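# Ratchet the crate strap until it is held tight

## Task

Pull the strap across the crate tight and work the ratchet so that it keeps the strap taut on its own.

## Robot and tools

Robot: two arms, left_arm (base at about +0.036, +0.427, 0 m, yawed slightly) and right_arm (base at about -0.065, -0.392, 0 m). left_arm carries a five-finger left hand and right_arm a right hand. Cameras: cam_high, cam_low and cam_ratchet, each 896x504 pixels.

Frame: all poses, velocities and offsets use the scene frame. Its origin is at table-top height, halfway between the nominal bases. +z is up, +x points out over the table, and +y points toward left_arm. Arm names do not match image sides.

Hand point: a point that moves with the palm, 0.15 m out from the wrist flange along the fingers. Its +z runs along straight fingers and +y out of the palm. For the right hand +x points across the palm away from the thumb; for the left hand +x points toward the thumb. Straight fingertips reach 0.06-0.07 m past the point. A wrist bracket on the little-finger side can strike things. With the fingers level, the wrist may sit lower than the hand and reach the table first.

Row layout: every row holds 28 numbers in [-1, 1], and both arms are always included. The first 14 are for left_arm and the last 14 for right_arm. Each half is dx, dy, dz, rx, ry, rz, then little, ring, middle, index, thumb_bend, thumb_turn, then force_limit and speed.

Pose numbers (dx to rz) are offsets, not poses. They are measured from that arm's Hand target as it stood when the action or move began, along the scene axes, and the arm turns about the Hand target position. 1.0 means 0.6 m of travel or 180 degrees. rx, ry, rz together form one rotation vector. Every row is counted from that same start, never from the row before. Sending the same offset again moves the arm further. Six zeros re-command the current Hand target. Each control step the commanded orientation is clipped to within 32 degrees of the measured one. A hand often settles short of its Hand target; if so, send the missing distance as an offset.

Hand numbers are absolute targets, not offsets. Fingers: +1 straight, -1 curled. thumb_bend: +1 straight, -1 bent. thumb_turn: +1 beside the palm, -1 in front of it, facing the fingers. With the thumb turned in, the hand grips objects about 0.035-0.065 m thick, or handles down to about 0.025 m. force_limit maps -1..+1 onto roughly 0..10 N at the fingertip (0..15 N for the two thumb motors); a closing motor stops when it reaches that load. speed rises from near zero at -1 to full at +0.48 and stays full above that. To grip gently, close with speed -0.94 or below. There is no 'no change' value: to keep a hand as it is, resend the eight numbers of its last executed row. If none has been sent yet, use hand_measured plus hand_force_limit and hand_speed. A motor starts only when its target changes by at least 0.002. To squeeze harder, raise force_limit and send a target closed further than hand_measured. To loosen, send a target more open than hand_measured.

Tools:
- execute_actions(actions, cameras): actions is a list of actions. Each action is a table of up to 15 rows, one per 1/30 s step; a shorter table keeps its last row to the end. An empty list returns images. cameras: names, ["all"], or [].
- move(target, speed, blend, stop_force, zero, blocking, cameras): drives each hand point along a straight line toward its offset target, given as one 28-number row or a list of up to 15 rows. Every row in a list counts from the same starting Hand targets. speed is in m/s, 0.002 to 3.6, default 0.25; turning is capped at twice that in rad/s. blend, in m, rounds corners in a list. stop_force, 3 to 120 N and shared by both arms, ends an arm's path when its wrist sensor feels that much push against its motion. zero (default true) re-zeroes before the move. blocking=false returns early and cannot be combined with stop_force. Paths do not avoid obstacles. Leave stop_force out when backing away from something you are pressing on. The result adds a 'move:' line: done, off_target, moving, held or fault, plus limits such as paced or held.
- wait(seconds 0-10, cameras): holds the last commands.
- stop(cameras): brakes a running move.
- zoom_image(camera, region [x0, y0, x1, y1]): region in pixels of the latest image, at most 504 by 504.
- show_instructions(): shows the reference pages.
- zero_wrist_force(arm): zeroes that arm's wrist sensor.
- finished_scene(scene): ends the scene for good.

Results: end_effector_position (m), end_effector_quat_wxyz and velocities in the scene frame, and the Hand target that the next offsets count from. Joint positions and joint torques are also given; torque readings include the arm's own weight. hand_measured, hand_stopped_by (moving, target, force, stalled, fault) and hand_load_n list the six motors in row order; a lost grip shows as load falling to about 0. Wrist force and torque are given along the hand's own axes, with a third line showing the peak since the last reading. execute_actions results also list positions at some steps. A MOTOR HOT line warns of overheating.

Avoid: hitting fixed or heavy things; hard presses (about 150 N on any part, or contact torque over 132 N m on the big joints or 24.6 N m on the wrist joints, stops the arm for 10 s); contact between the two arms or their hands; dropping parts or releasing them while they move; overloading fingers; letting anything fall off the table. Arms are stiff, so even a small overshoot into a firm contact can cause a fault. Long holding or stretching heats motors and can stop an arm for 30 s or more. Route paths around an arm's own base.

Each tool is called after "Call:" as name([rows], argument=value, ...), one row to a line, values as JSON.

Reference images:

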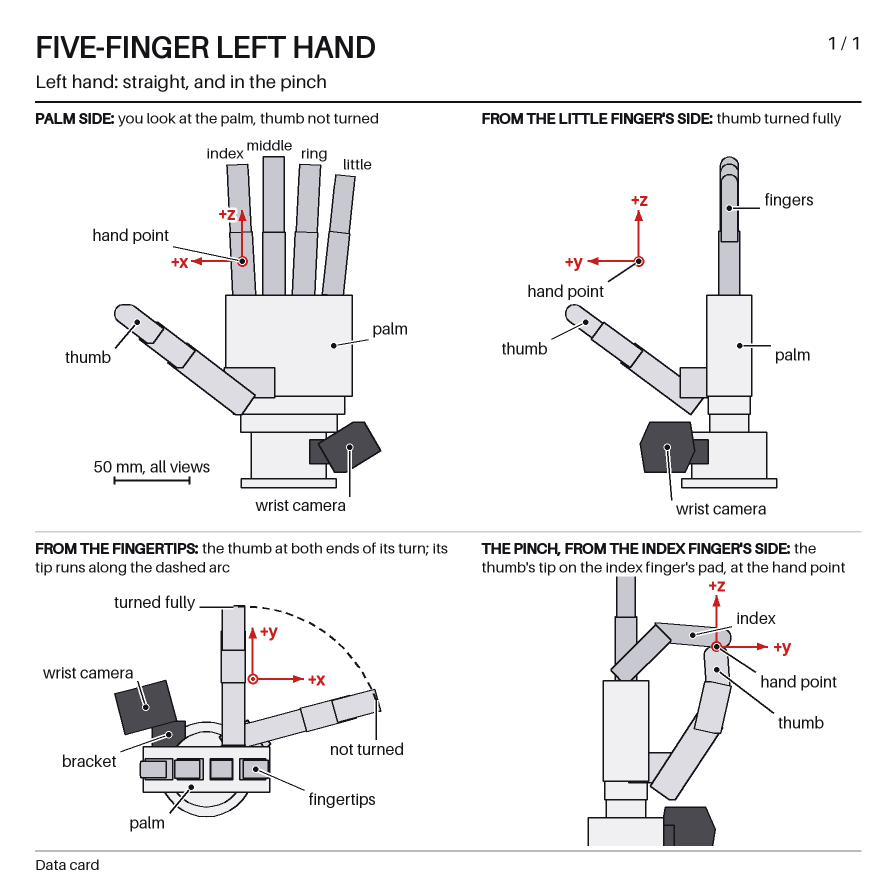

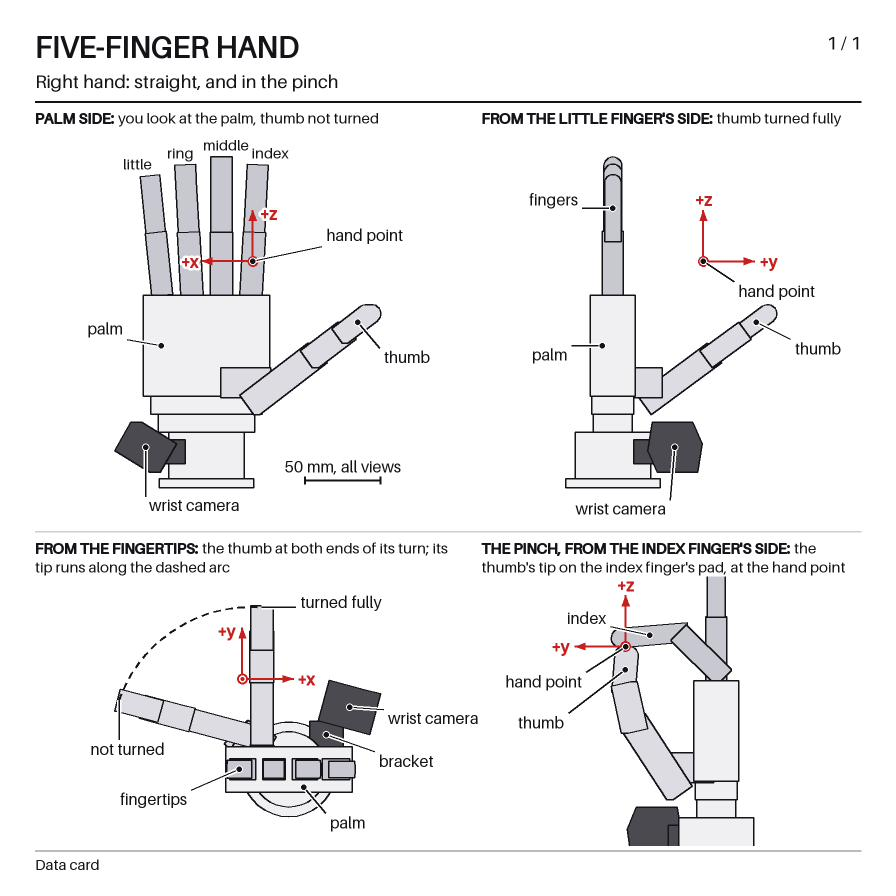

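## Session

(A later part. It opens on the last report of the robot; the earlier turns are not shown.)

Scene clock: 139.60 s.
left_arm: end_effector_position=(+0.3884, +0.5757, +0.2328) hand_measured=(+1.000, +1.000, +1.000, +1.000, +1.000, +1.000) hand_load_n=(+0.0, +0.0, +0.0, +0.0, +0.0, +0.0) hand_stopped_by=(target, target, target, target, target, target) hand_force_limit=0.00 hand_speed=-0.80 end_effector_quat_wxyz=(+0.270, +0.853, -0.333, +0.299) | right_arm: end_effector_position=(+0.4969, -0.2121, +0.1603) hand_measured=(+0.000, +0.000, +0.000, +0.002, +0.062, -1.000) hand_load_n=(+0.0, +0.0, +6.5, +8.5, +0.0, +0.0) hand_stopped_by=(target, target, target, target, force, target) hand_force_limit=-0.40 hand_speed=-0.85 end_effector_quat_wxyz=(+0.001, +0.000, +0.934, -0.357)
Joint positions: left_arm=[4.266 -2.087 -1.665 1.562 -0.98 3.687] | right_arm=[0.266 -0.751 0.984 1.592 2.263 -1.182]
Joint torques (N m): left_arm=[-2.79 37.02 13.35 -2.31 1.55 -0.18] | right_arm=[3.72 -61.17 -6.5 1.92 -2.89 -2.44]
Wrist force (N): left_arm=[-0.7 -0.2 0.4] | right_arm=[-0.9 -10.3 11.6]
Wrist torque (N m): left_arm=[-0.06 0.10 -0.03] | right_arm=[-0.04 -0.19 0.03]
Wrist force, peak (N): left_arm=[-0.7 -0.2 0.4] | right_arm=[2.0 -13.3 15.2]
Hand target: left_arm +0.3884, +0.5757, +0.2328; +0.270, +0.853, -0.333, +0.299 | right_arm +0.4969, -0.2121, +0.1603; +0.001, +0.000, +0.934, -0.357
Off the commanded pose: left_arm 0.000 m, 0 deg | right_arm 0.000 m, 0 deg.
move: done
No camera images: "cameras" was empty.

Call:
move([
  [0,0,0,0,0,0,1,1,1,1,1,1,0,-0.8,0,0.0213,0.0095,-0.0167,0,0,0,0,0,0,-0.1,-1,-0.4,-0.85],
  [0,0,0,0,0,0,1,1,1,1,1,1,0,-0.8,0,0.0443,0.0153,-0.0222,0,0,0,0,0,0,-0.1,-1,-0.4,-0.85],
], speed=0.12, cameras=["all"])

Call:
zoom_image(camera="cam_ratchet", region=[240, 130, 440, 350])

Scene clock: 141.57 s.
left_arm: end_effector_position=(+0.3884, +0.5757, +0.2328) hand_measured=(+1.000, +1.000, +1.000, +1.000, +1.000, +1.000) hand_load_n=(+0.0, +0.0, +0.0, +0.0, +0.0, +0.0) hand_stopped_by=(target, target, target, target, target, target) hand_force_limit=0.00 hand_speed=-0.80 end_effector_quat_wxyz=(+0.270, +0.853, -0.333, +0.299) | right_arm: end_effector_position=(+0.4969, -0.1856, +0.1694) hand_measured=(+0.000, +0.000, +0.000, +0.002, +0.062, -1.000) hand_load_n=(+0.0, +0.0, +5.0, +8.0, +0.0, +0.0) hand_stopped_by=(target, target, target, target, force, target) hand_force_limit=-0.40 hand_speed=-0.85 end_effector_quat_wxyz=(+0.001, +0.000, +0.921, -0.389)
Joint positions: left_arm=[4.266 -2.087 -1.665 1.562 -0.98 3.687] | right_arm=[0.332 -0.689 0.895 1.714 2.306 -1.073]
Joint torques (N m): left_arm=[-3.18 35.97 14.6 -2.53 1.58 -0.15] | right_arm=[4.63 -62.71 -10.99 1.54 -2.81 -1.81]
Wrist force (N): left_arm=[-0.3 -0.5 0.3] | right_arm=[4.6 -7.3 11.6]
Wrist torque (N m): left_arm=[-0.09 0.05 0.00] | right_arm=[-0.08 -0.01 0.09]
Wrist force, peak (N): left_arm=[-0.6 -0.2 0.0] | right_arm=[1.6 -14.3 16.8]
Hand target: left_arm +0.3884, +0.5757, +0.2328; +0.270, +0.853, -0.333, +0.299 | right_arm +0.4969, -0.1856, +0.1695; +0.001, +0.000, +0.921, -0.389
Off the commanded pose: left_arm 0.000 m, 0 deg | right_arm 0.000 m, 0 deg.
move: done

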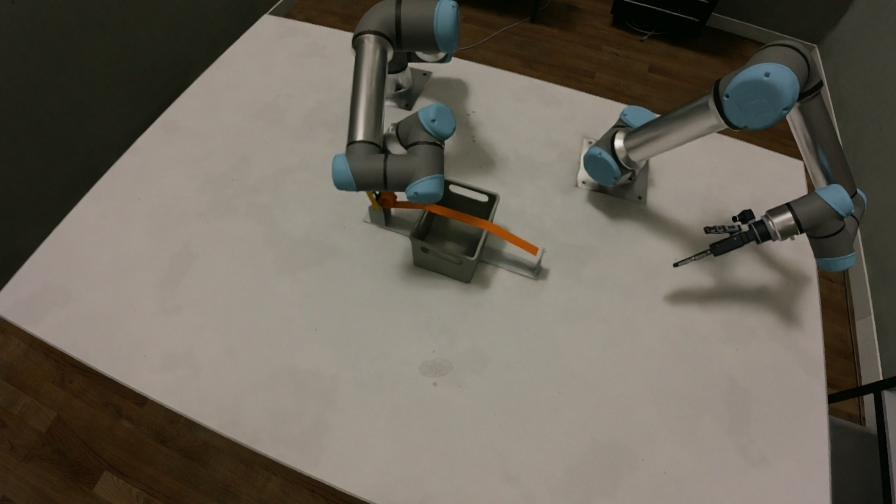

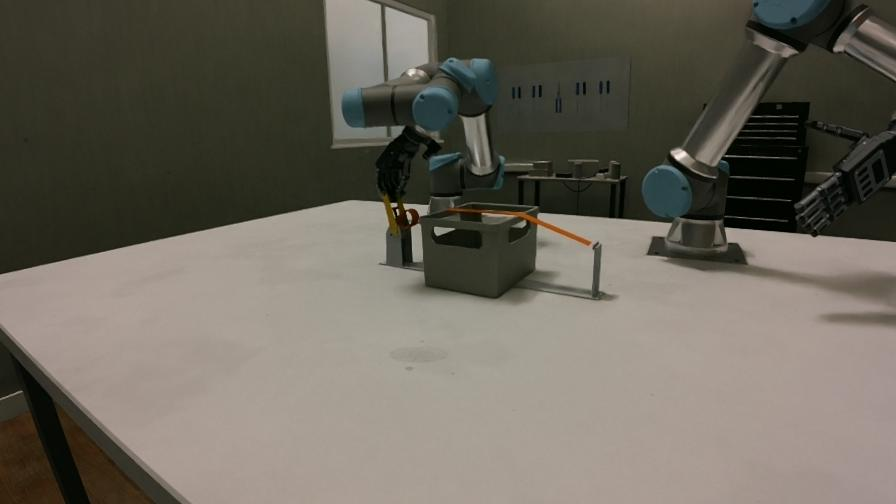

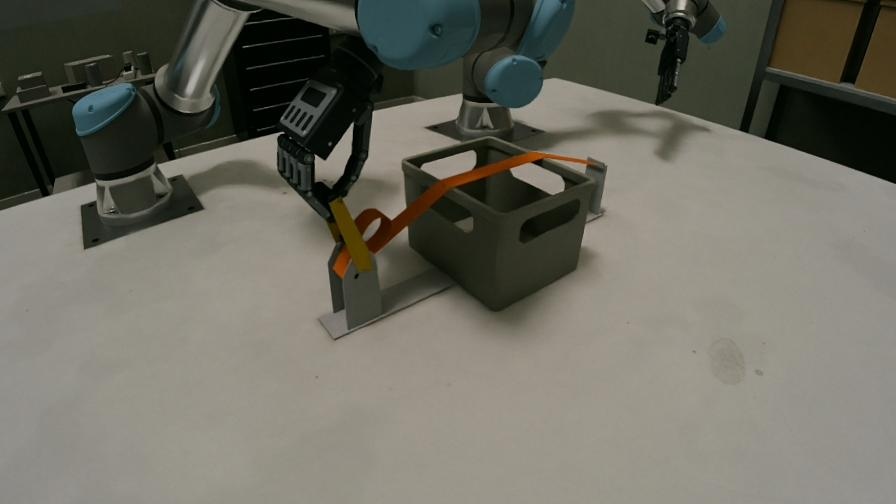

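Scaled by 2.291.

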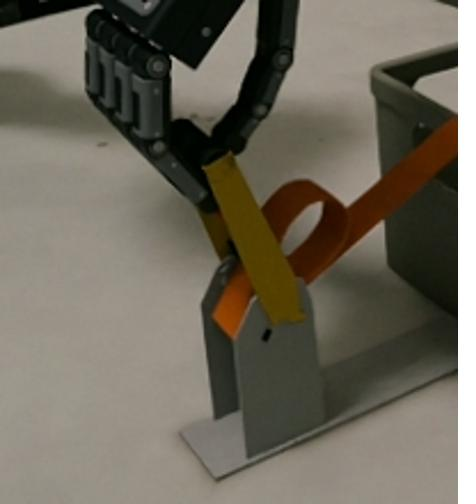

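Call:
move(target=[0,0,0,0,0,0,1,1,1,1,1,1,0,-0.8,0,-0.023,-0.0058,0.0056,0,0,0,0,0,0,-0.1,-1,-0.4,-0.85], speed=0.2, cameras=[])

Call:
move(target=[0,0,0,0,0,0,1,1,1,1,1,1,0,-0.8,0,-0.0213,-0.0095,0.0167,0,0,0,0,0,0,-0.1,-1,-0.4,-0.85], speed=0.2, cameras=[])

Call:
move(target=[0,0,0,0,0,0,1,1,1,1,1,1,0,-0.8,0,-0.0273,-0.02,0.0444,0,0,0,0,0,0,-0.1,-1,-0.4,-0.85], speed=0.2, cameras=["cam_ratchet"])

Call:
zoom_image(camera="cam_ratchet", region=[240, 130, 440, 350])

Scene clock: 143.80 s.
left_arm: end_effector_position=(+0.3884, +0.5757, +0.2328) hand_measured=(+1.000, +1.000, +1.000, +1.000, +1.000, +1.000) hand_load_n=(+0.0, +0.0, +0.5, +0.0, +0.0, +0.0) hand_stopped_by=(target, target, target, target, target, target) hand_force_limit=0.00 hand_speed=-0.80 end_effector_quat_wxyz=(+0.270, +0.853, -0.333, +0.299) | right_arm: end_effector_position=(+0.4968, -0.1995, +0.1661) hand_measured=(+0.000, +0.000, +0.000, +0.000, +0.062, -1.000) hand_load_n=(+0.0, +0.0, +0.0, +0.0, +0.0, +0.0) hand_stopped_by=(target, target, target, target, force, target) hand_force_limit=-0.40 hand_speed=-0.85 end_effector_quat_wxyz=(+0.001, +0.000, +0.924, -0.381) end_effector_velocity=(-0.001, +0.000, +0.000) end_effector_angular_velocity=(-0.003, +0.003, -0.001)
Joint positions: left_arm=[4.266 -2.087 -1.665 1.562 -0.98 3.687] | right_arm=[0.304 -0.716 0.938 1.664 2.299 -1.115]
Joint velocities: left_arm=[within noise] | right_arm=[0.001 0.003 -0.001 0.005 0.001 0.004]
Joint torques (N m): left_arm=[-3.57 35.24 14.8 -2.67 1.7 -0.08] | right_arm=[9.53 -35.88 -32.19 3.77 -0.24 2.33]
Wrist force (N): left_arm=[-0.4 0.0 0.2] | right_arm=[1.0 -0.3 -0.5]
Wrist torque (N m): left_arm=[-0.01 0.07 -0.02] | right_arm=[0.06 -0.08 0.10]
Wrist force, peak (N): left_arm=[-0.6 0.0 0.4] | right_arm=[1.5 3.4 14.9]
Hand target: left_arm +0.3884, +0.5757, +0.2328; +0.270, +0.853, -0.333, +0.299 | right_arm +0.4969, -0.1994, +0.1660; +0.001, +0.000, +0.924, -0.381
Off the commanded pose: left_arm 0.000 m, 0 deg | right_arm 0.000 m, 0 deg.
move: done
No camera images: "cameras" was empty.

Scene clock: 144.53 s.
left_arm: end_effector_position=(+0.3884, +0.5757, +0.2328) hand_measured=(+1.000, +1.000, +1.000, +1.000, +1.000, +1.000) hand_load_n=(+0.0, +0.0, +0.0, +0.0, -0.5, +0.0) hand_stopped_by=(target, target, target, target, target, target) hand_force_limit=0.00 hand_speed=-0.80 end_effector_quat_wxyz=(+0.270, +0.853, -0.333, +0.299) | right_arm: end_effector_position=(+0.4968, -0.2122, +0.1604) hand_measured=(+0.000, +0.000, +0.000, +0.000, +0.064, -1.000) hand_load_n=(+0.0, +0.0, +0.0, +0.0, +1.5, +0.5) hand_stopped_by=(target, target, target, target, force, target) hand_force_limit=-0.40 hand_speed=-0.85 end_effector_quat_wxyz=(+0.001, +0.000, +0.934, -0.357) end_effector_velocity=(+0.001, +0.000, +0.000) end_effector_angular_velocity=(-0.003, -0.002, -0.002)
Joint positions: left_arm=[4.266 -2.087 -1.665 1.562 -0.98 3.687] | right_arm=[0.266 -0.751 0.985 1.592 2.262 -1.182]
Joint velocities: left_arm=[within noise] | right_arm=[0.001 0.003 -0.004 0.004 0.003 0.006]
Joint torques (N m): left_arm=[-3.13 35.75 14.13 -2.59 1.35 0] | right_arm=[9.77 -35 -31.29 3.56 3.69 2.25]
Wrist force (N): left_arm=[-0.3 0.0 0.0] | right_arm=[0.7 0.5 -1.1]
Wrist torque (N m): left_arm=[0.00 0.04 -0.01] | right_arm=[0.07 -0.08 0.10]
Wrist force, peak (N): left_arm=[-0.6 -0.1 0.2] | right_arm=[0.7 0.5 -2.4]
Hand target: left_arm +0.3884, +0.5757, +0.2328; +0.270, +0.853, -0.333, +0.299 | right_arm +0.4969, -0.2121, +0.1603; +0.001, +0.000, +0.934, -0.357
Off the commanded pose: left_arm 0.000 m, 0 deg | right_arm 0.000 m, 0 deg.
move: done
No camera images: "cameras" was empty.

Scene clock: 145.40 s.
left_arm: end_effector_position=(+0.3884, +0.5757, +0.2328) hand_measured=(+1.000, +1.000, +1.000, +1.000, +1.000, +1.000) hand_load_n=(+0.0, +0.0, +0.0, +0.0, +0.0, +0.0) hand_stopped_by=(target, target, target, target, target, target) hand_force_limit=0.00 hand_speed=-0.80 end_effector_quat_wxyz=(+0.270, +0.853, -0.333, +0.299) | right_arm: end_effector_position=(+0.4968, -0.2286, +0.1484) hand_measured=(+0.000, +0.000, +0.000, +0.000, +0.064, -1.000) hand_load_n=(+0.0, +0.0, +0.0, +0.0, +3.5, +0.5) hand_stopped_by=(target, target, target, target, force, target) hand_force_limit=-0.40 hand_speed=-0.85 end_effector_quat_wxyz=(+0.001, +0.000, +0.957, -0.291)
Joint positions: left_arm=[4.266 -2.087 -1.665 1.562 -0.98 3.687] | right_arm=[0.185 -0.817 1.065 1.463 2.146 -1.313]
Joint torques (N m): left_arm=[-3.26 36.83 14.18 -2.87 1.47 -0.16] | right_arm=[3.81 -32.83 -31.11 2.38 2.69 1.83]
Wrist force (N): left_arm=[-0.2 0.1 -0.1] | right_arm=[1.1 1.9 -1.7]
Wrist torque (N m): left_arm=[0.02 0.03 -0.02] | right_arm=[0.08 -0.15 0.09]
Wrist force, peak (N): left_arm=[-0.6 -0.1 -0.2] | right_arm=[-0.1 3.2 -3.6]
Hand target: left_arm +0.3884, +0.5757, +0.2328; +0.270, +0.853, -0.333, +0.299 | right_arm +0.4969, -0.2285, +0.1483; +0.001, +0.000, +0.957, -0.291
Off the commanded pose: left_arm 0.000 m, 0 deg | right_arm 0.000 m, 0 deg.
move: done
Images, in order (width x height): cam_ratchet 896x504.

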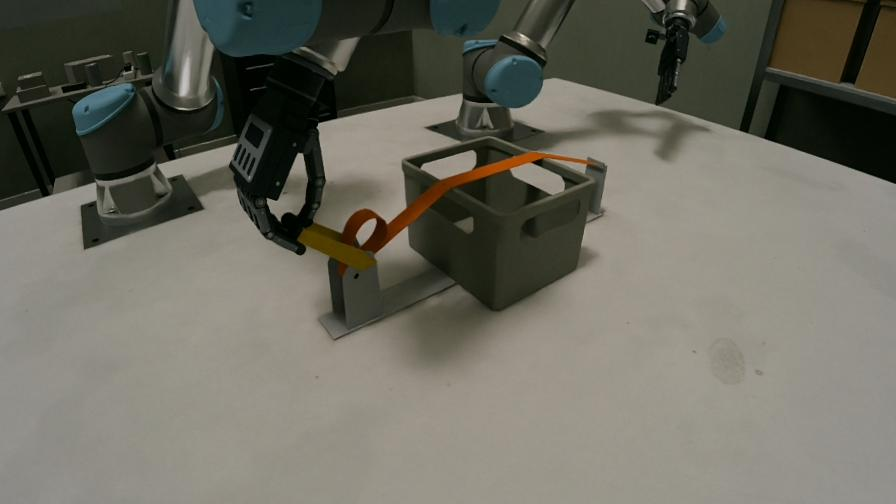

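Scaled by 2.291.

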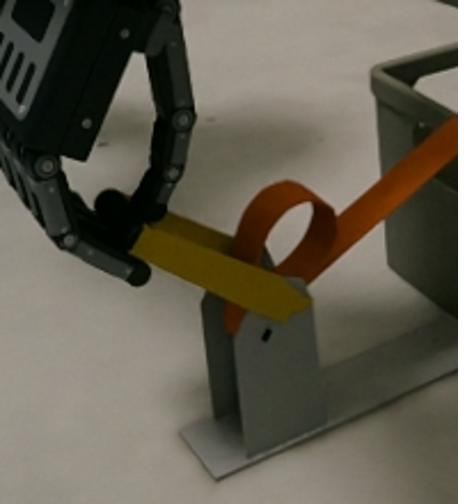

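Call:
zoom_image(camera="cam_ratchet", region=[320, 190, 410, 290])

Call:
move(target=[0,0,0,0,0,0,1,1,1,1,1,1,0,-0.8,0,-0.0205,-0.0245,0.0667,0,0,0,0,0,0,-0.1,-1,-0.4,-0.85], speed=0.2, cameras=["cam_ratchet"])

Call:
zoom_image(camera="cam_ratchet", region=[320, 190, 410, 290])

Call:
move(target=[0,0,0,0,0,0,1,1,1,1,1,1,0,-0.8,0,-0.0133,-0.0288,0.0777,0,0,0,0,0,0,-0.1,-1,-0.4,-0.85], speed=0.2, cameras=["cam_ratchet"])

Call:
zoom_image(camera="cam_ratchet", region=[320, 190, 410, 290])

Call:
move(target=[0,0,0,0,0,0,1,1,1,1,1,1,0,-0.8,0,-0.005,-0.0315,0.0717,0,0,0,0,0,0,-0.1,-1,-0.4,-0.85], speed=0.2, cameras=["cam_ratchet"])

Call:
zoom_image(camera="cam_ratchet", region=[320, 190, 410, 290])

Scaled by 5.040.

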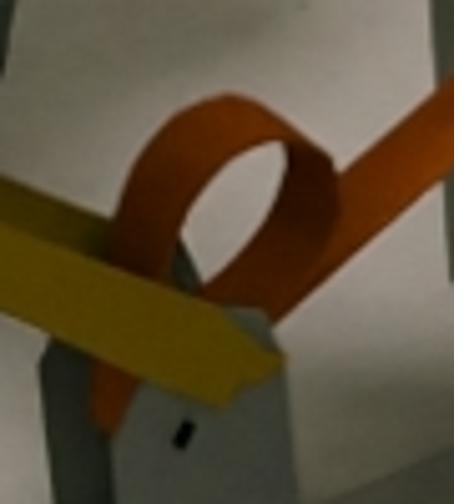

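Scene clock: 148.30 s.
left_arm: end_effector_position=(+0.3884, +0.5757, +0.2328) hand_measured=(+1.000, +1.000, +1.000, +1.000, +1.000, +1.000) hand_load_n=(+0.0, +0.0, +0.0, +0.0, +0.0, +0.0) hand_stopped_by=(target, target, target, target, target, target) hand_force_limit=0.00 hand_speed=-0.80 end_effector_quat_wxyz=(+0.270, +0.853, -0.333, +0.299) | right_arm: end_effector_position=(+0.4968, -0.2409, +0.1337) hand_measured=(+0.000, +0.000, +0.000, +0.000, +0.062, -1.000) hand_load_n=(+0.0, +0.0, +0.0, +0.0, +0.0, -0.5) hand_stopped_by=(target, target, target, target, force, target) hand_force_limit=-0.40 hand_speed=-0.85 end_effector_quat_wxyz=(+0.001, +0.000, +0.982, -0.189)
Joint positions: left_arm=[4.266 -2.087 -1.665 1.562 -0.98 3.687] | right_arm=[0.071 -0.885 1.161 1.334 1.95 -1.461]
Joint torques (N m): left_arm=[-3.26 36.05 13.27 -2.46 1.41 -0.17] | right_arm=[3.78 -30.87 -31.13 2.43 0.83 1.69]
Wrist force (N): left_arm=[-0.5 -0.5 0.2] | right_arm=[0.3 -0.6 -0.8]
Wrist torque (N m): left_arm=[-0.10 0.07 -0.01] | right_arm=[0.11 -0.03 -0.03]
Wrist force, peak (N): left_arm=[-0.6 0.0 0.5] | right_arm=[1.4 1.1 -5.0]
Hand target: left_arm +0.3884, +0.5757, +0.2328; +0.270, +0.853, -0.333, +0.299 | right_arm +0.4969, -0.2408, +0.1336; +0.001, +0.000, +0.982, -0.189
Off the commanded pose: left_arm 0.000 m, 0 deg | right_arm 0.000 m, 0 deg.
move: done
Images, in order (width x height): cam_ratchet 896x504.

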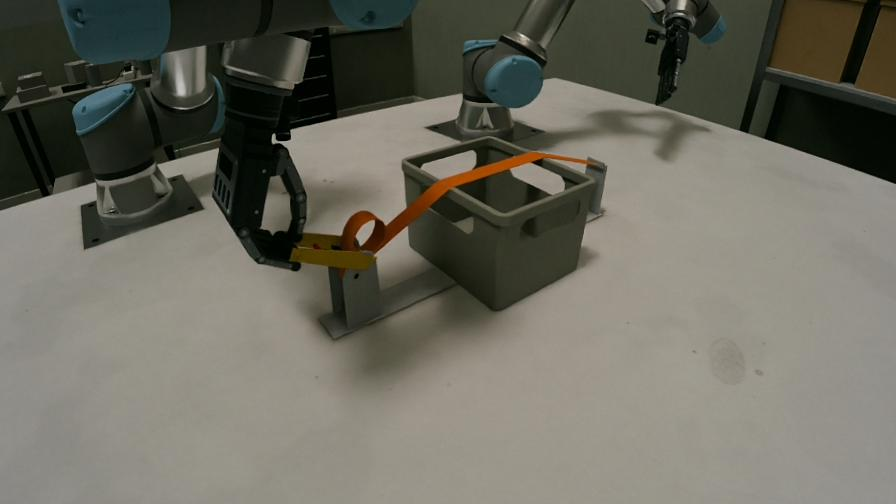

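Scaled by 5.040.

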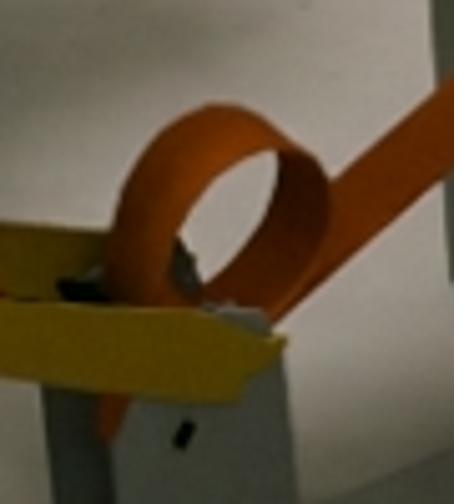

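Scene clock: 149.40 s.
left_arm: end_effector_position=(+0.3884, +0.5757, +0.2328) hand_measured=(+1.000, +1.000, +1.000, +1.000, +1.000, +1.000) hand_load_n=(+0.0, +0.0, +0.0, +0.0, +0.0, +0.0) hand_stopped_by=(target, target, target, target, target, target) hand_force_limit=0.00 hand_speed=-0.80 end_effector_quat_wxyz=(+0.270, +0.853, -0.333, +0.299) | right_arm: end_effector_position=(+0.4968, -0.2489, +0.1164) hand_measured=(+0.000, +0.000, +0.000, +0.000, +0.064, -1.000) hand_load_n=(+0.0, +0.0, +0.0, +0.0, +3.0, +0.0) hand_stopped_by=(target, target, target, target, force, target) hand_force_limit=-0.40 hand_speed=-0.85 end_effector_quat_wxyz=(+0.001, +0.000, +0.998, -0.068)
Joint positions: left_arm=[4.266 -2.087 -1.665 1.562 -0.98 3.687] | right_arm=[-0.061 -0.924 1.258 1.231 1.708 -1.6]
Joint torques (N m): left_arm=[-3.52 36.48 14.99 -2.35 1.66 -0.13] | right_arm=[3.36 -29.42 -30.29 2.73 0.35 1.99]
Wrist force (N): left_arm=[-0.3 0.0 -0.2] | right_arm=[0.8 0.5 -1.7]
Wrist torque (N m): left_arm=[0.01 0.04 -0.03] | right_arm=[0.06 -0.07 -0.01]
Wrist force, peak (N): left_arm=[-0.6 -0.3 0.1] | right_arm=[0.2 1.9 -3.0]
Hand target: left_arm +0.3884, +0.5757, +0.2328; +0.270, +0.853, -0.333, +0.299 | right_arm +0.4969, -0.2488, +0.1164; +0.001, +0.000, +0.998, -0.068
Off the commanded pose: left_arm 0.000 m, 0 deg | right_arm 0.000 m, 0 deg.
move: done
Images, in order (width x height): cam_ratchet 896x504.

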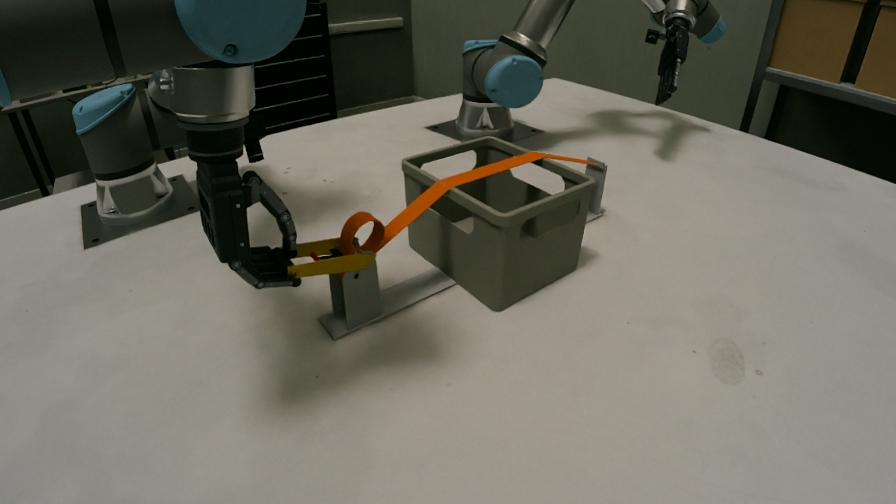

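Scaled by 5.040.

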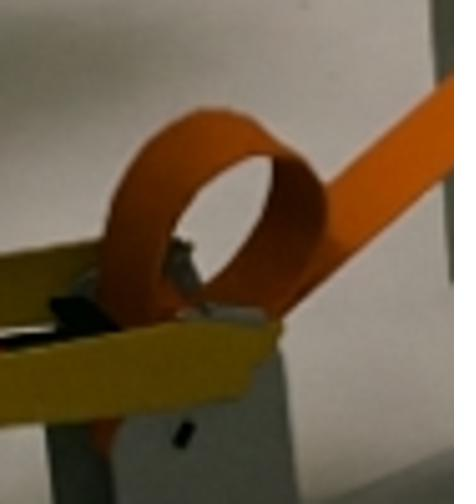

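Scene clock: 150.47 s.
left_arm: end_effector_position=(+0.3884, +0.5757, +0.2328) hand_measured=(+1.000, +1.000, +1.000, +1.000, +1.000, +1.000) hand_load_n=(+0.0, +0.0, +0.0, +0.0, +0.0, +0.0) hand_stopped_by=(target, target, target, target, target, target) hand_force_limit=0.00 hand_speed=-0.80 end_effector_quat_wxyz=(+0.270, +0.853, -0.333, +0.299) | right_arm: end_effector_position=(+0.4968, -0.2519, +0.0973) hand_measured=(+0.000, +0.000, +0.000, +0.000, +0.062, -1.000) hand_load_n=(+0.0, +0.0, +0.0, +0.0, +0.0, +0.0) hand_stopped_by=(target, target, target, target, force, target) hand_force_limit=-0.40 hand_speed=-0.85 end_effector_quat_wxyz=(+0.001, +0.000, +0.999, +0.044)
Joint positions: left_arm=[4.266 -2.087 -1.665 1.562 -0.98 3.687] | right_arm=[-0.174 -0.917 1.337 1.163 1.483 -1.714]
Joint torques (N m): left_arm=[-3.75 35.27 13.5 -2.48 1.88 0.02] | right_arm=[5.34 -53.02 -30.07 3.2 -0.13 2.03]
Wrist force (N): left_arm=[-0.7 -0.1 0.1] | right_arm=[0.2 -1.2 -0.5]
Wrist torque (N m): left_arm=[-0.03 0.11 -0.04] | right_arm=[0.05 -0.08 -0.09]
Wrist force, peak (N): left_arm=[-0.8 -0.2 0.2] | right_arm=[1.1 0.3 -4.6]
Hand target: left_arm +0.3884, +0.5757, +0.2328; +0.270, +0.853, -0.333, +0.299 | right_arm +0.4969, -0.2518, +0.0975; +0.001, +0.000, +0.999, +0.044
Off the commanded pose: left_arm 0.000 m, 0 deg | right_arm 0.000 m, 0 deg.
move: done
Images, in order (width x height): cam_ratchet 896x504.

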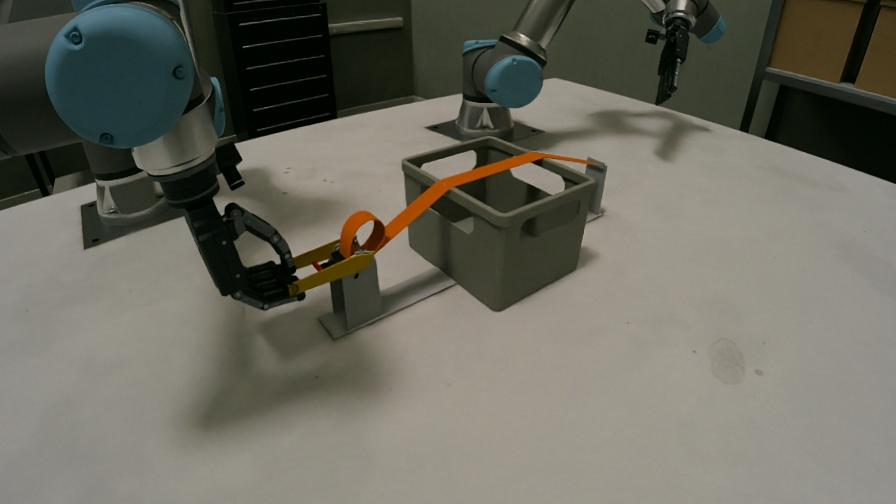

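Scaled by 5.040.

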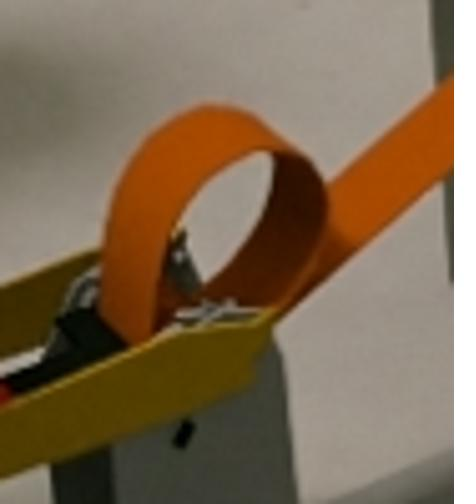

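Call:
wait(seconds=0.2, cameras=["all"])

Call:
zoom_image(camera="cam_low", region=[480, 190, 620, 310])

Call:
zoom_image(camera="cam_low", region=[380, 190, 520, 310])

Call:
zoom_image(camera="cam_ratchet", region=[380, 120, 640, 320])

Scene clock: 152.03 s.
left_arm: end_effector_position=(+0.3884, +0.5757, +0.2328) hand_measured=(+1.000, +1.000, +1.000, +1.000, +1.000, +1.000) hand_load_n=(+0.0, +0.0, +0.5, +0.0, +0.0, +0.0) hand_stopped_by=(target, target, target, target, target, target) hand_force_limit=0.00 hand_speed=-0.80 end_effector_quat_wxyz=(+0.270, +0.853, -0.333, +0.299) | right_arm: end_effector_position=(+0.4969, -0.2518, +0.0975) hand_measured=(+0.000, +0.000, +0.000, +0.000, +0.062, -1.000) hand_load_n=(+0.0, +0.0, +0.0, +0.0, +0.0, +0.0) hand_stopped_by=(target, target, target, target, force, target) hand_force_limit=-0.40 hand_speed=-0.85 end_effector_quat_wxyz=(+0.001, +0.000, +0.999, +0.044)
Joint positions: left_arm=[4.266 -2.087 -1.665 1.562 -0.98 3.687] | right_arm=[-0.174 -0.917 1.337 1.163 1.483 -1.714]
Joint torques (N m): left_arm=[-2.15 35.95 14.42 -2.43 1.68 0.16] | right_arm=[9.4 -53.48 -29.92 2.21 -2.01 0.69]
Wrist force (N): left_arm=[-0.4 -0.2 0.4] | right_arm=[0.5 -1.5 -0.8]
Wrist torque (N m): left_arm=[-0.04 0.06 -0.01] | right_arm=[0.03 -0.11 -0.08]
Wrist force, peak (N): left_arm=[-0.6 -0.2 0.3] | right_arm=[0.4 -1.5 -0.7]
Hand target: left_arm +0.3884, +0.5757, +0.2328; +0.270, +0.853, -0.333, +0.299 | right_arm +0.4969, -0.2518, +0.0975; +0.001, +0.000, +0.999, +0.044
Off the commanded pose: left_arm 0.000 m, 0 deg | right_arm 0.000 m, 0 deg.
wait: 0.20 s; at rest from the start

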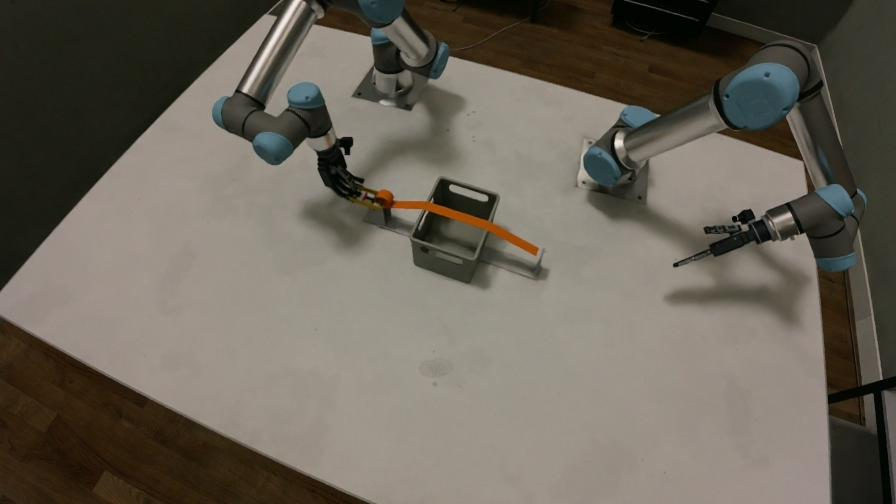

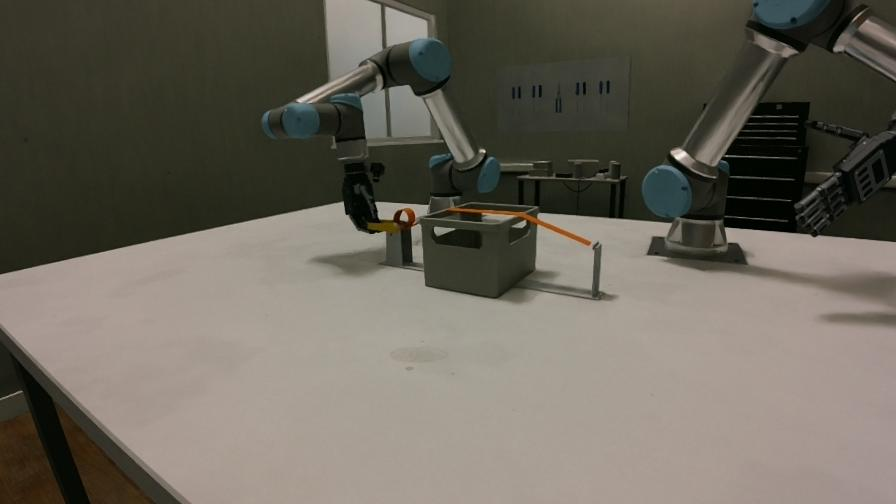

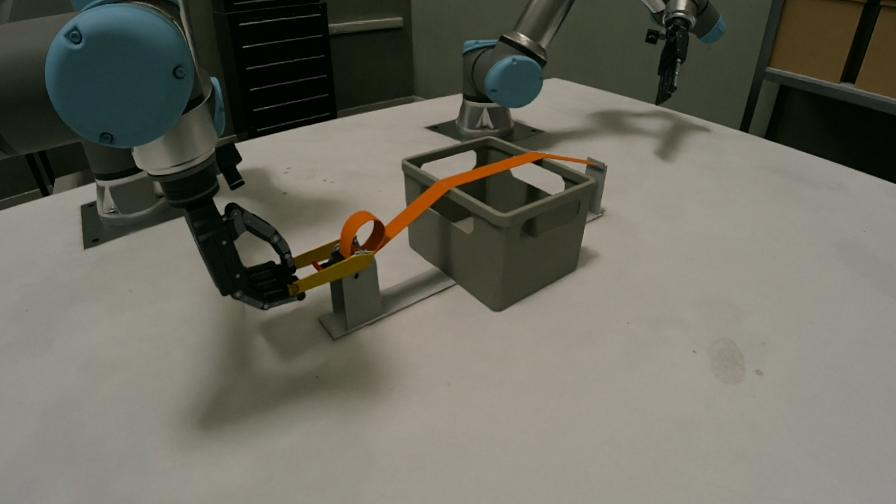

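Scaled by 3.600.

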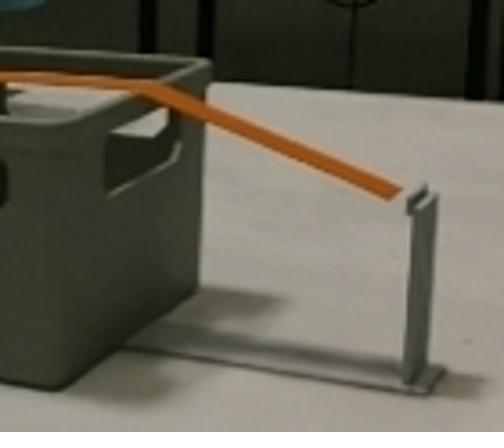

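Scaled by 3.600.

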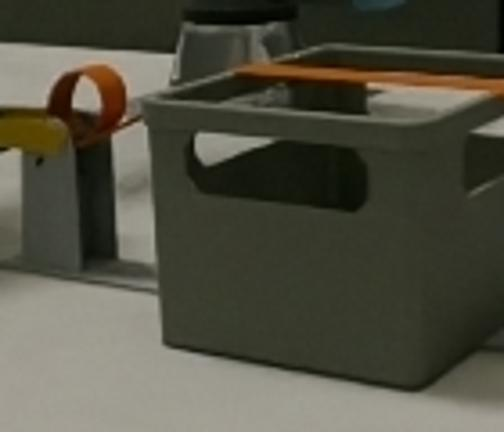

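Scaled by 1.938.

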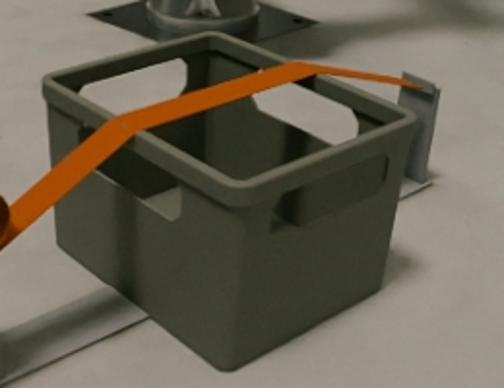

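Call:
zoom_image(camera="cam_low", region=[340, 180, 620, 320])

Call:
zoom_image(camera="cam_high", region=[340, 160, 560, 300])

Scaled by 1.800.

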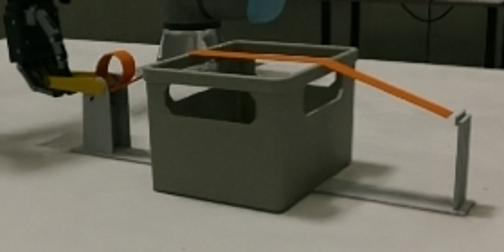

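Scaled by 2.291.

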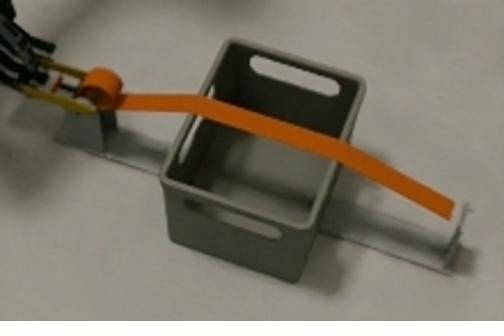

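Call:
move(target=[0,0,0,0,0,0,1,1,1,1,1,1,0,-0.8,0,0.0015,0.0115,-0.025,0,0,0,0,0,0,-0.1,-1,-0.4,-0.85], speed=0.1, cameras=["cam_ratchet"])

Call:
zoom_image(camera="cam_ratchet", region=[320, 190, 410, 290])

Call:
move(target=[0,0,0,0,0,0,1,1,1,1,1,1,0,-0.8,0,0.0035,0.02,-0.0467,0,0,0,0,0,0,-0.1,-1,-0.4,-0.85], speed=0.1, cameras=["cam_ratchet"])

Call:
zoom_image(camera="cam_ratchet", region=[320, 190, 410, 290])

Call:
move(target=[0,0,0,0,0,0,1,1,1,1,1,1,0,-0.8,0,0.0133,0.0288,-0.0777,0,0,0,0,0,0,-0.1,-1,-0.4,-0.85], speed=0.1, cameras=["cam_ratchet"])

Call:
zoom_image(camera="cam_ratchet", region=[320, 190, 410, 290])

Scene clock: 154.77 s.
left_arm: end_effector_position=(+0.3884, +0.5757, +0.2328) hand_measured=(+1.000, +1.000, +1.000, +1.000, +1.000, +1.000) hand_load_n=(+0.0, +0.0, +0.0, +0.0, +0.0, +0.0) hand_stopped_by=(target, target, target, target, target, target) hand_force_limit=0.00 hand_speed=-0.80 end_effector_quat_wxyz=(+0.270, +0.853, -0.333, +0.299) | right_arm: end_effector_position=(+0.4970, -0.2509, +0.1046) hand_measured=(+0.000, +0.000, +0.000, +0.000, +0.062, -1.000) hand_load_n=(+0.0, +0.0, +0.0, +2.0, +0.0, +0.0) hand_stopped_by=(target, target, target, target, force, target) hand_force_limit=-0.40 hand_speed=-0.85 end_effector_quat_wxyz=(+0.001, +0.000, +1.000, +0.005)
Joint positions: left_arm=[4.266 -2.087 -1.665 1.562 -0.98 3.687] | right_arm=[-0.135 -0.925 1.311 1.184 1.561 -1.675]
Joint torques (N m): left_arm=[-2.95 36.97 14.32 -2.34 1.72 0.01] | right_arm=[-8.14 -35.77 -3.99 0.78 -2.8 -3]
Wrist force (N): left_arm=[-0.3 0.0 0.3] | right_arm=[0.8 -2.2 0.6]
Wrist torque (N m): left_arm=[-0.02 0.06 -0.02] | right_arm=[0.06 0.02 -0.07]
Wrist force, peak (N): left_arm=[-0.7 0.2 0.3] | right_arm=[0.6 -2.3 1.0]
Hand target: left_arm +0.3884, +0.5757, +0.2328; +0.270, +0.853, -0.333, +0.299 | right_arm +0.4969, -0.2509, +0.1044; +0.001, +0.000, +1.000, +0.005
Off the commanded pose: left_arm 0.000 m, 0 deg | right_arm 0.000 m, 0 deg.
move: done
Images, in order (width x height): cam_ratchet 896x504.

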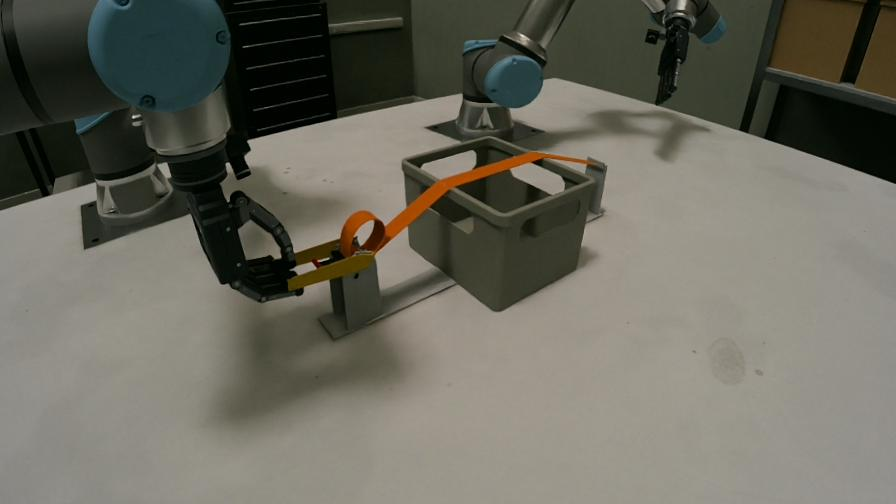

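Scaled by 5.040.

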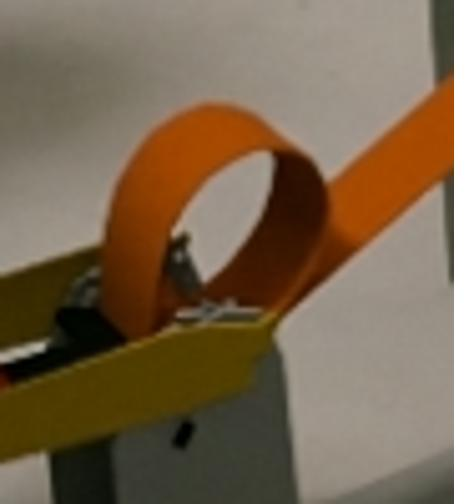

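Scene clock: 155.87 s.
left_arm: end_effector_position=(+0.3884, +0.5757, +0.2328) hand_measured=(+1.000, +1.000, +1.000, +1.000, +1.000, +1.000) hand_load_n=(+0.0, +0.0, +0.0, +0.0, +0.0, +0.0) hand_stopped_by=(target, target, target, target, target, target) hand_force_limit=0.00 hand_speed=-0.80 end_effector_quat_wxyz=(+0.270, +0.853, -0.333, +0.299) | right_arm: end_effector_position=(+0.4970, -0.2488, +0.1165) hand_measured=(+0.000, +0.000, +0.000, +0.000, +0.062, -1.000) hand_load_n=(+0.0, +0.0, +6.0, +7.5, +0.0, +0.0) hand_stopped_by=(target, target, target, target, force, target) hand_force_limit=-0.40 hand_speed=-0.85 end_effector_quat_wxyz=(+0.001, +0.000, +0.998, -0.068)
Joint positions: left_arm=[4.266 -2.087 -1.665 1.562 -0.98 3.687] | right_arm=[-0.06 -0.924 1.258 1.231 1.707 -1.6]
Joint torques (N m): left_arm=[-4.55 36.85 13.58 -2.65 1.65 -0.2] | right_arm=[-7.73 -39.98 -8.54 1.44 -2.32 -2.7]
Wrist force (N): left_arm=[-0.3 -0.2 0.2] | right_arm=[1.9 0.6 12.9]
Wrist torque (N m): left_arm=[-0.05 0.04 -0.01] | right_arm=[-0.09 -0.12 0.01]
Wrist force, peak (N): left_arm=[-0.7 -0.1 0.0] | right_arm=[0.8 3.1 15.9]
Hand target: left_arm +0.3884, +0.5757, +0.2328; +0.270, +0.853, -0.333, +0.299 | right_arm +0.4969, -0.2488, +0.1164; +0.001, +0.000, +0.998, -0.068
Off the commanded pose: left_arm 0.000 m, 0 deg | right_arm 0.000 m, 0 deg.
move: done
Images, in order (width x height): cam_ratchet 896x504.

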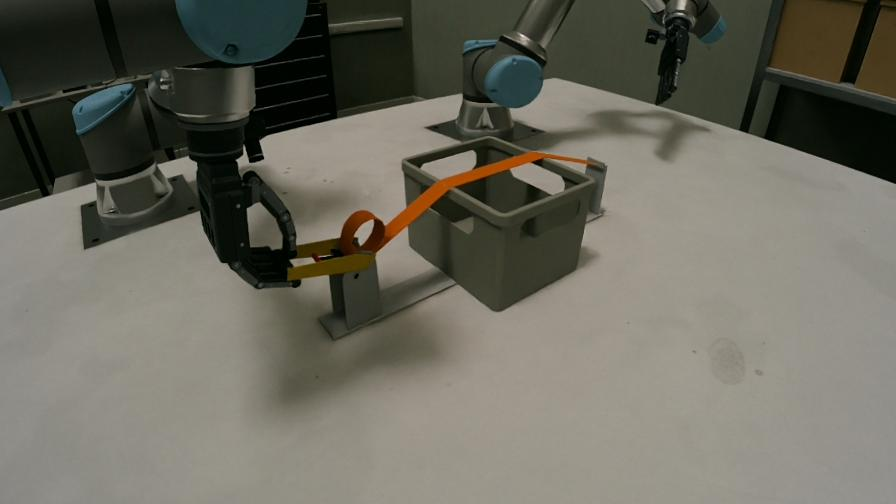

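Scaled by 5.040.

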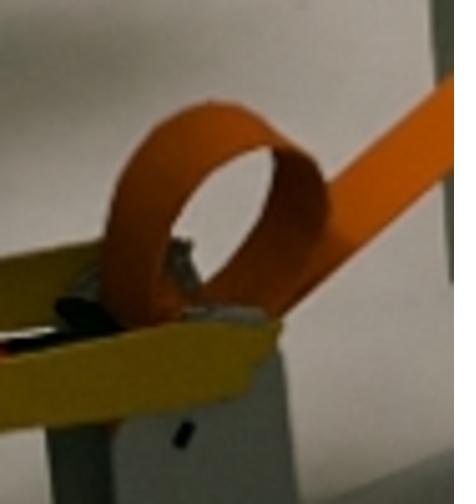

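Scene clock: 157.43 s.
left_arm: end_effector_position=(+0.3884, +0.5757, +0.2328) hand_measured=(+1.000, +1.000, +1.000, +1.000, +1.000, +1.000) hand_load_n=(+0.0, +0.0, +0.0, +0.0, +0.0, +0.0) hand_stopped_by=(target, target, target, target, target, target) hand_force_limit=0.00 hand_speed=-0.80 end_effector_quat_wxyz=(+0.270, +0.853, -0.333, +0.299) | right_arm: end_effector_position=(+0.4970, -0.2408, +0.1336) hand_measured=(+0.000, +0.000, +0.000, +0.000, +0.062, -1.000) hand_load_n=(+0.0, +0.0, +6.5, +8.5, +0.0, +0.0) hand_stopped_by=(target, target, target, target, force, target) hand_force_limit=-0.40 hand_speed=-0.85 end_effector_quat_wxyz=(+0.001, +0.000, +0.982, -0.189)
Joint positions: left_arm=[4.266 -2.087 -1.665 1.562 -0.98 3.687] | right_arm=[0.071 -0.884 1.16 1.334 1.95 -1.461]
Joint torques (N m): left_arm=[-2.64 36.29 13.81 -2.54 1.68 -0.12] | right_arm=[-6.42 -62.98 -10.58 0.93 -1.94 -2.77]
Wrist force (N): left_arm=[-0.4 -0.3 0.2] | right_arm=[3.4 0.9 14.4]
Wrist torque (N m): left_arm=[-0.06 0.06 -0.02] | right_arm=[-0.04 -0.05 0.05]
Wrist force, peak (N): left_arm=[-0.5 0.3 0.4] | right_arm=[2.9 -7.5 17.2]
Hand target: left_arm +0.3884, +0.5757, +0.2328; +0.270, +0.853, -0.333, +0.299 | right_arm +0.4969, -0.2408, +0.1336; +0.001, +0.000, +0.982, -0.189
Off the commanded pose: left_arm 0.000 m, 0 deg | right_arm 0.000 m, 0 deg.
move: done
Images, in order (width x height): cam_ratchet 896x504.

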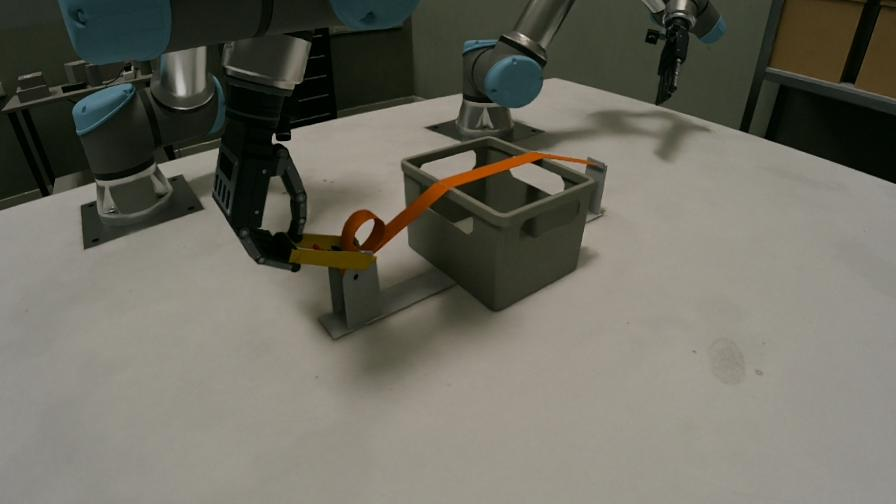

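Scaled by 5.040.

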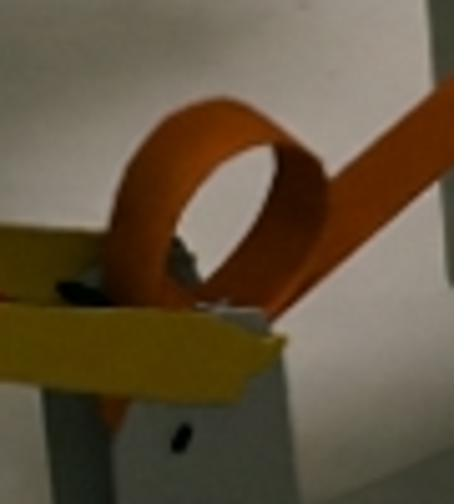

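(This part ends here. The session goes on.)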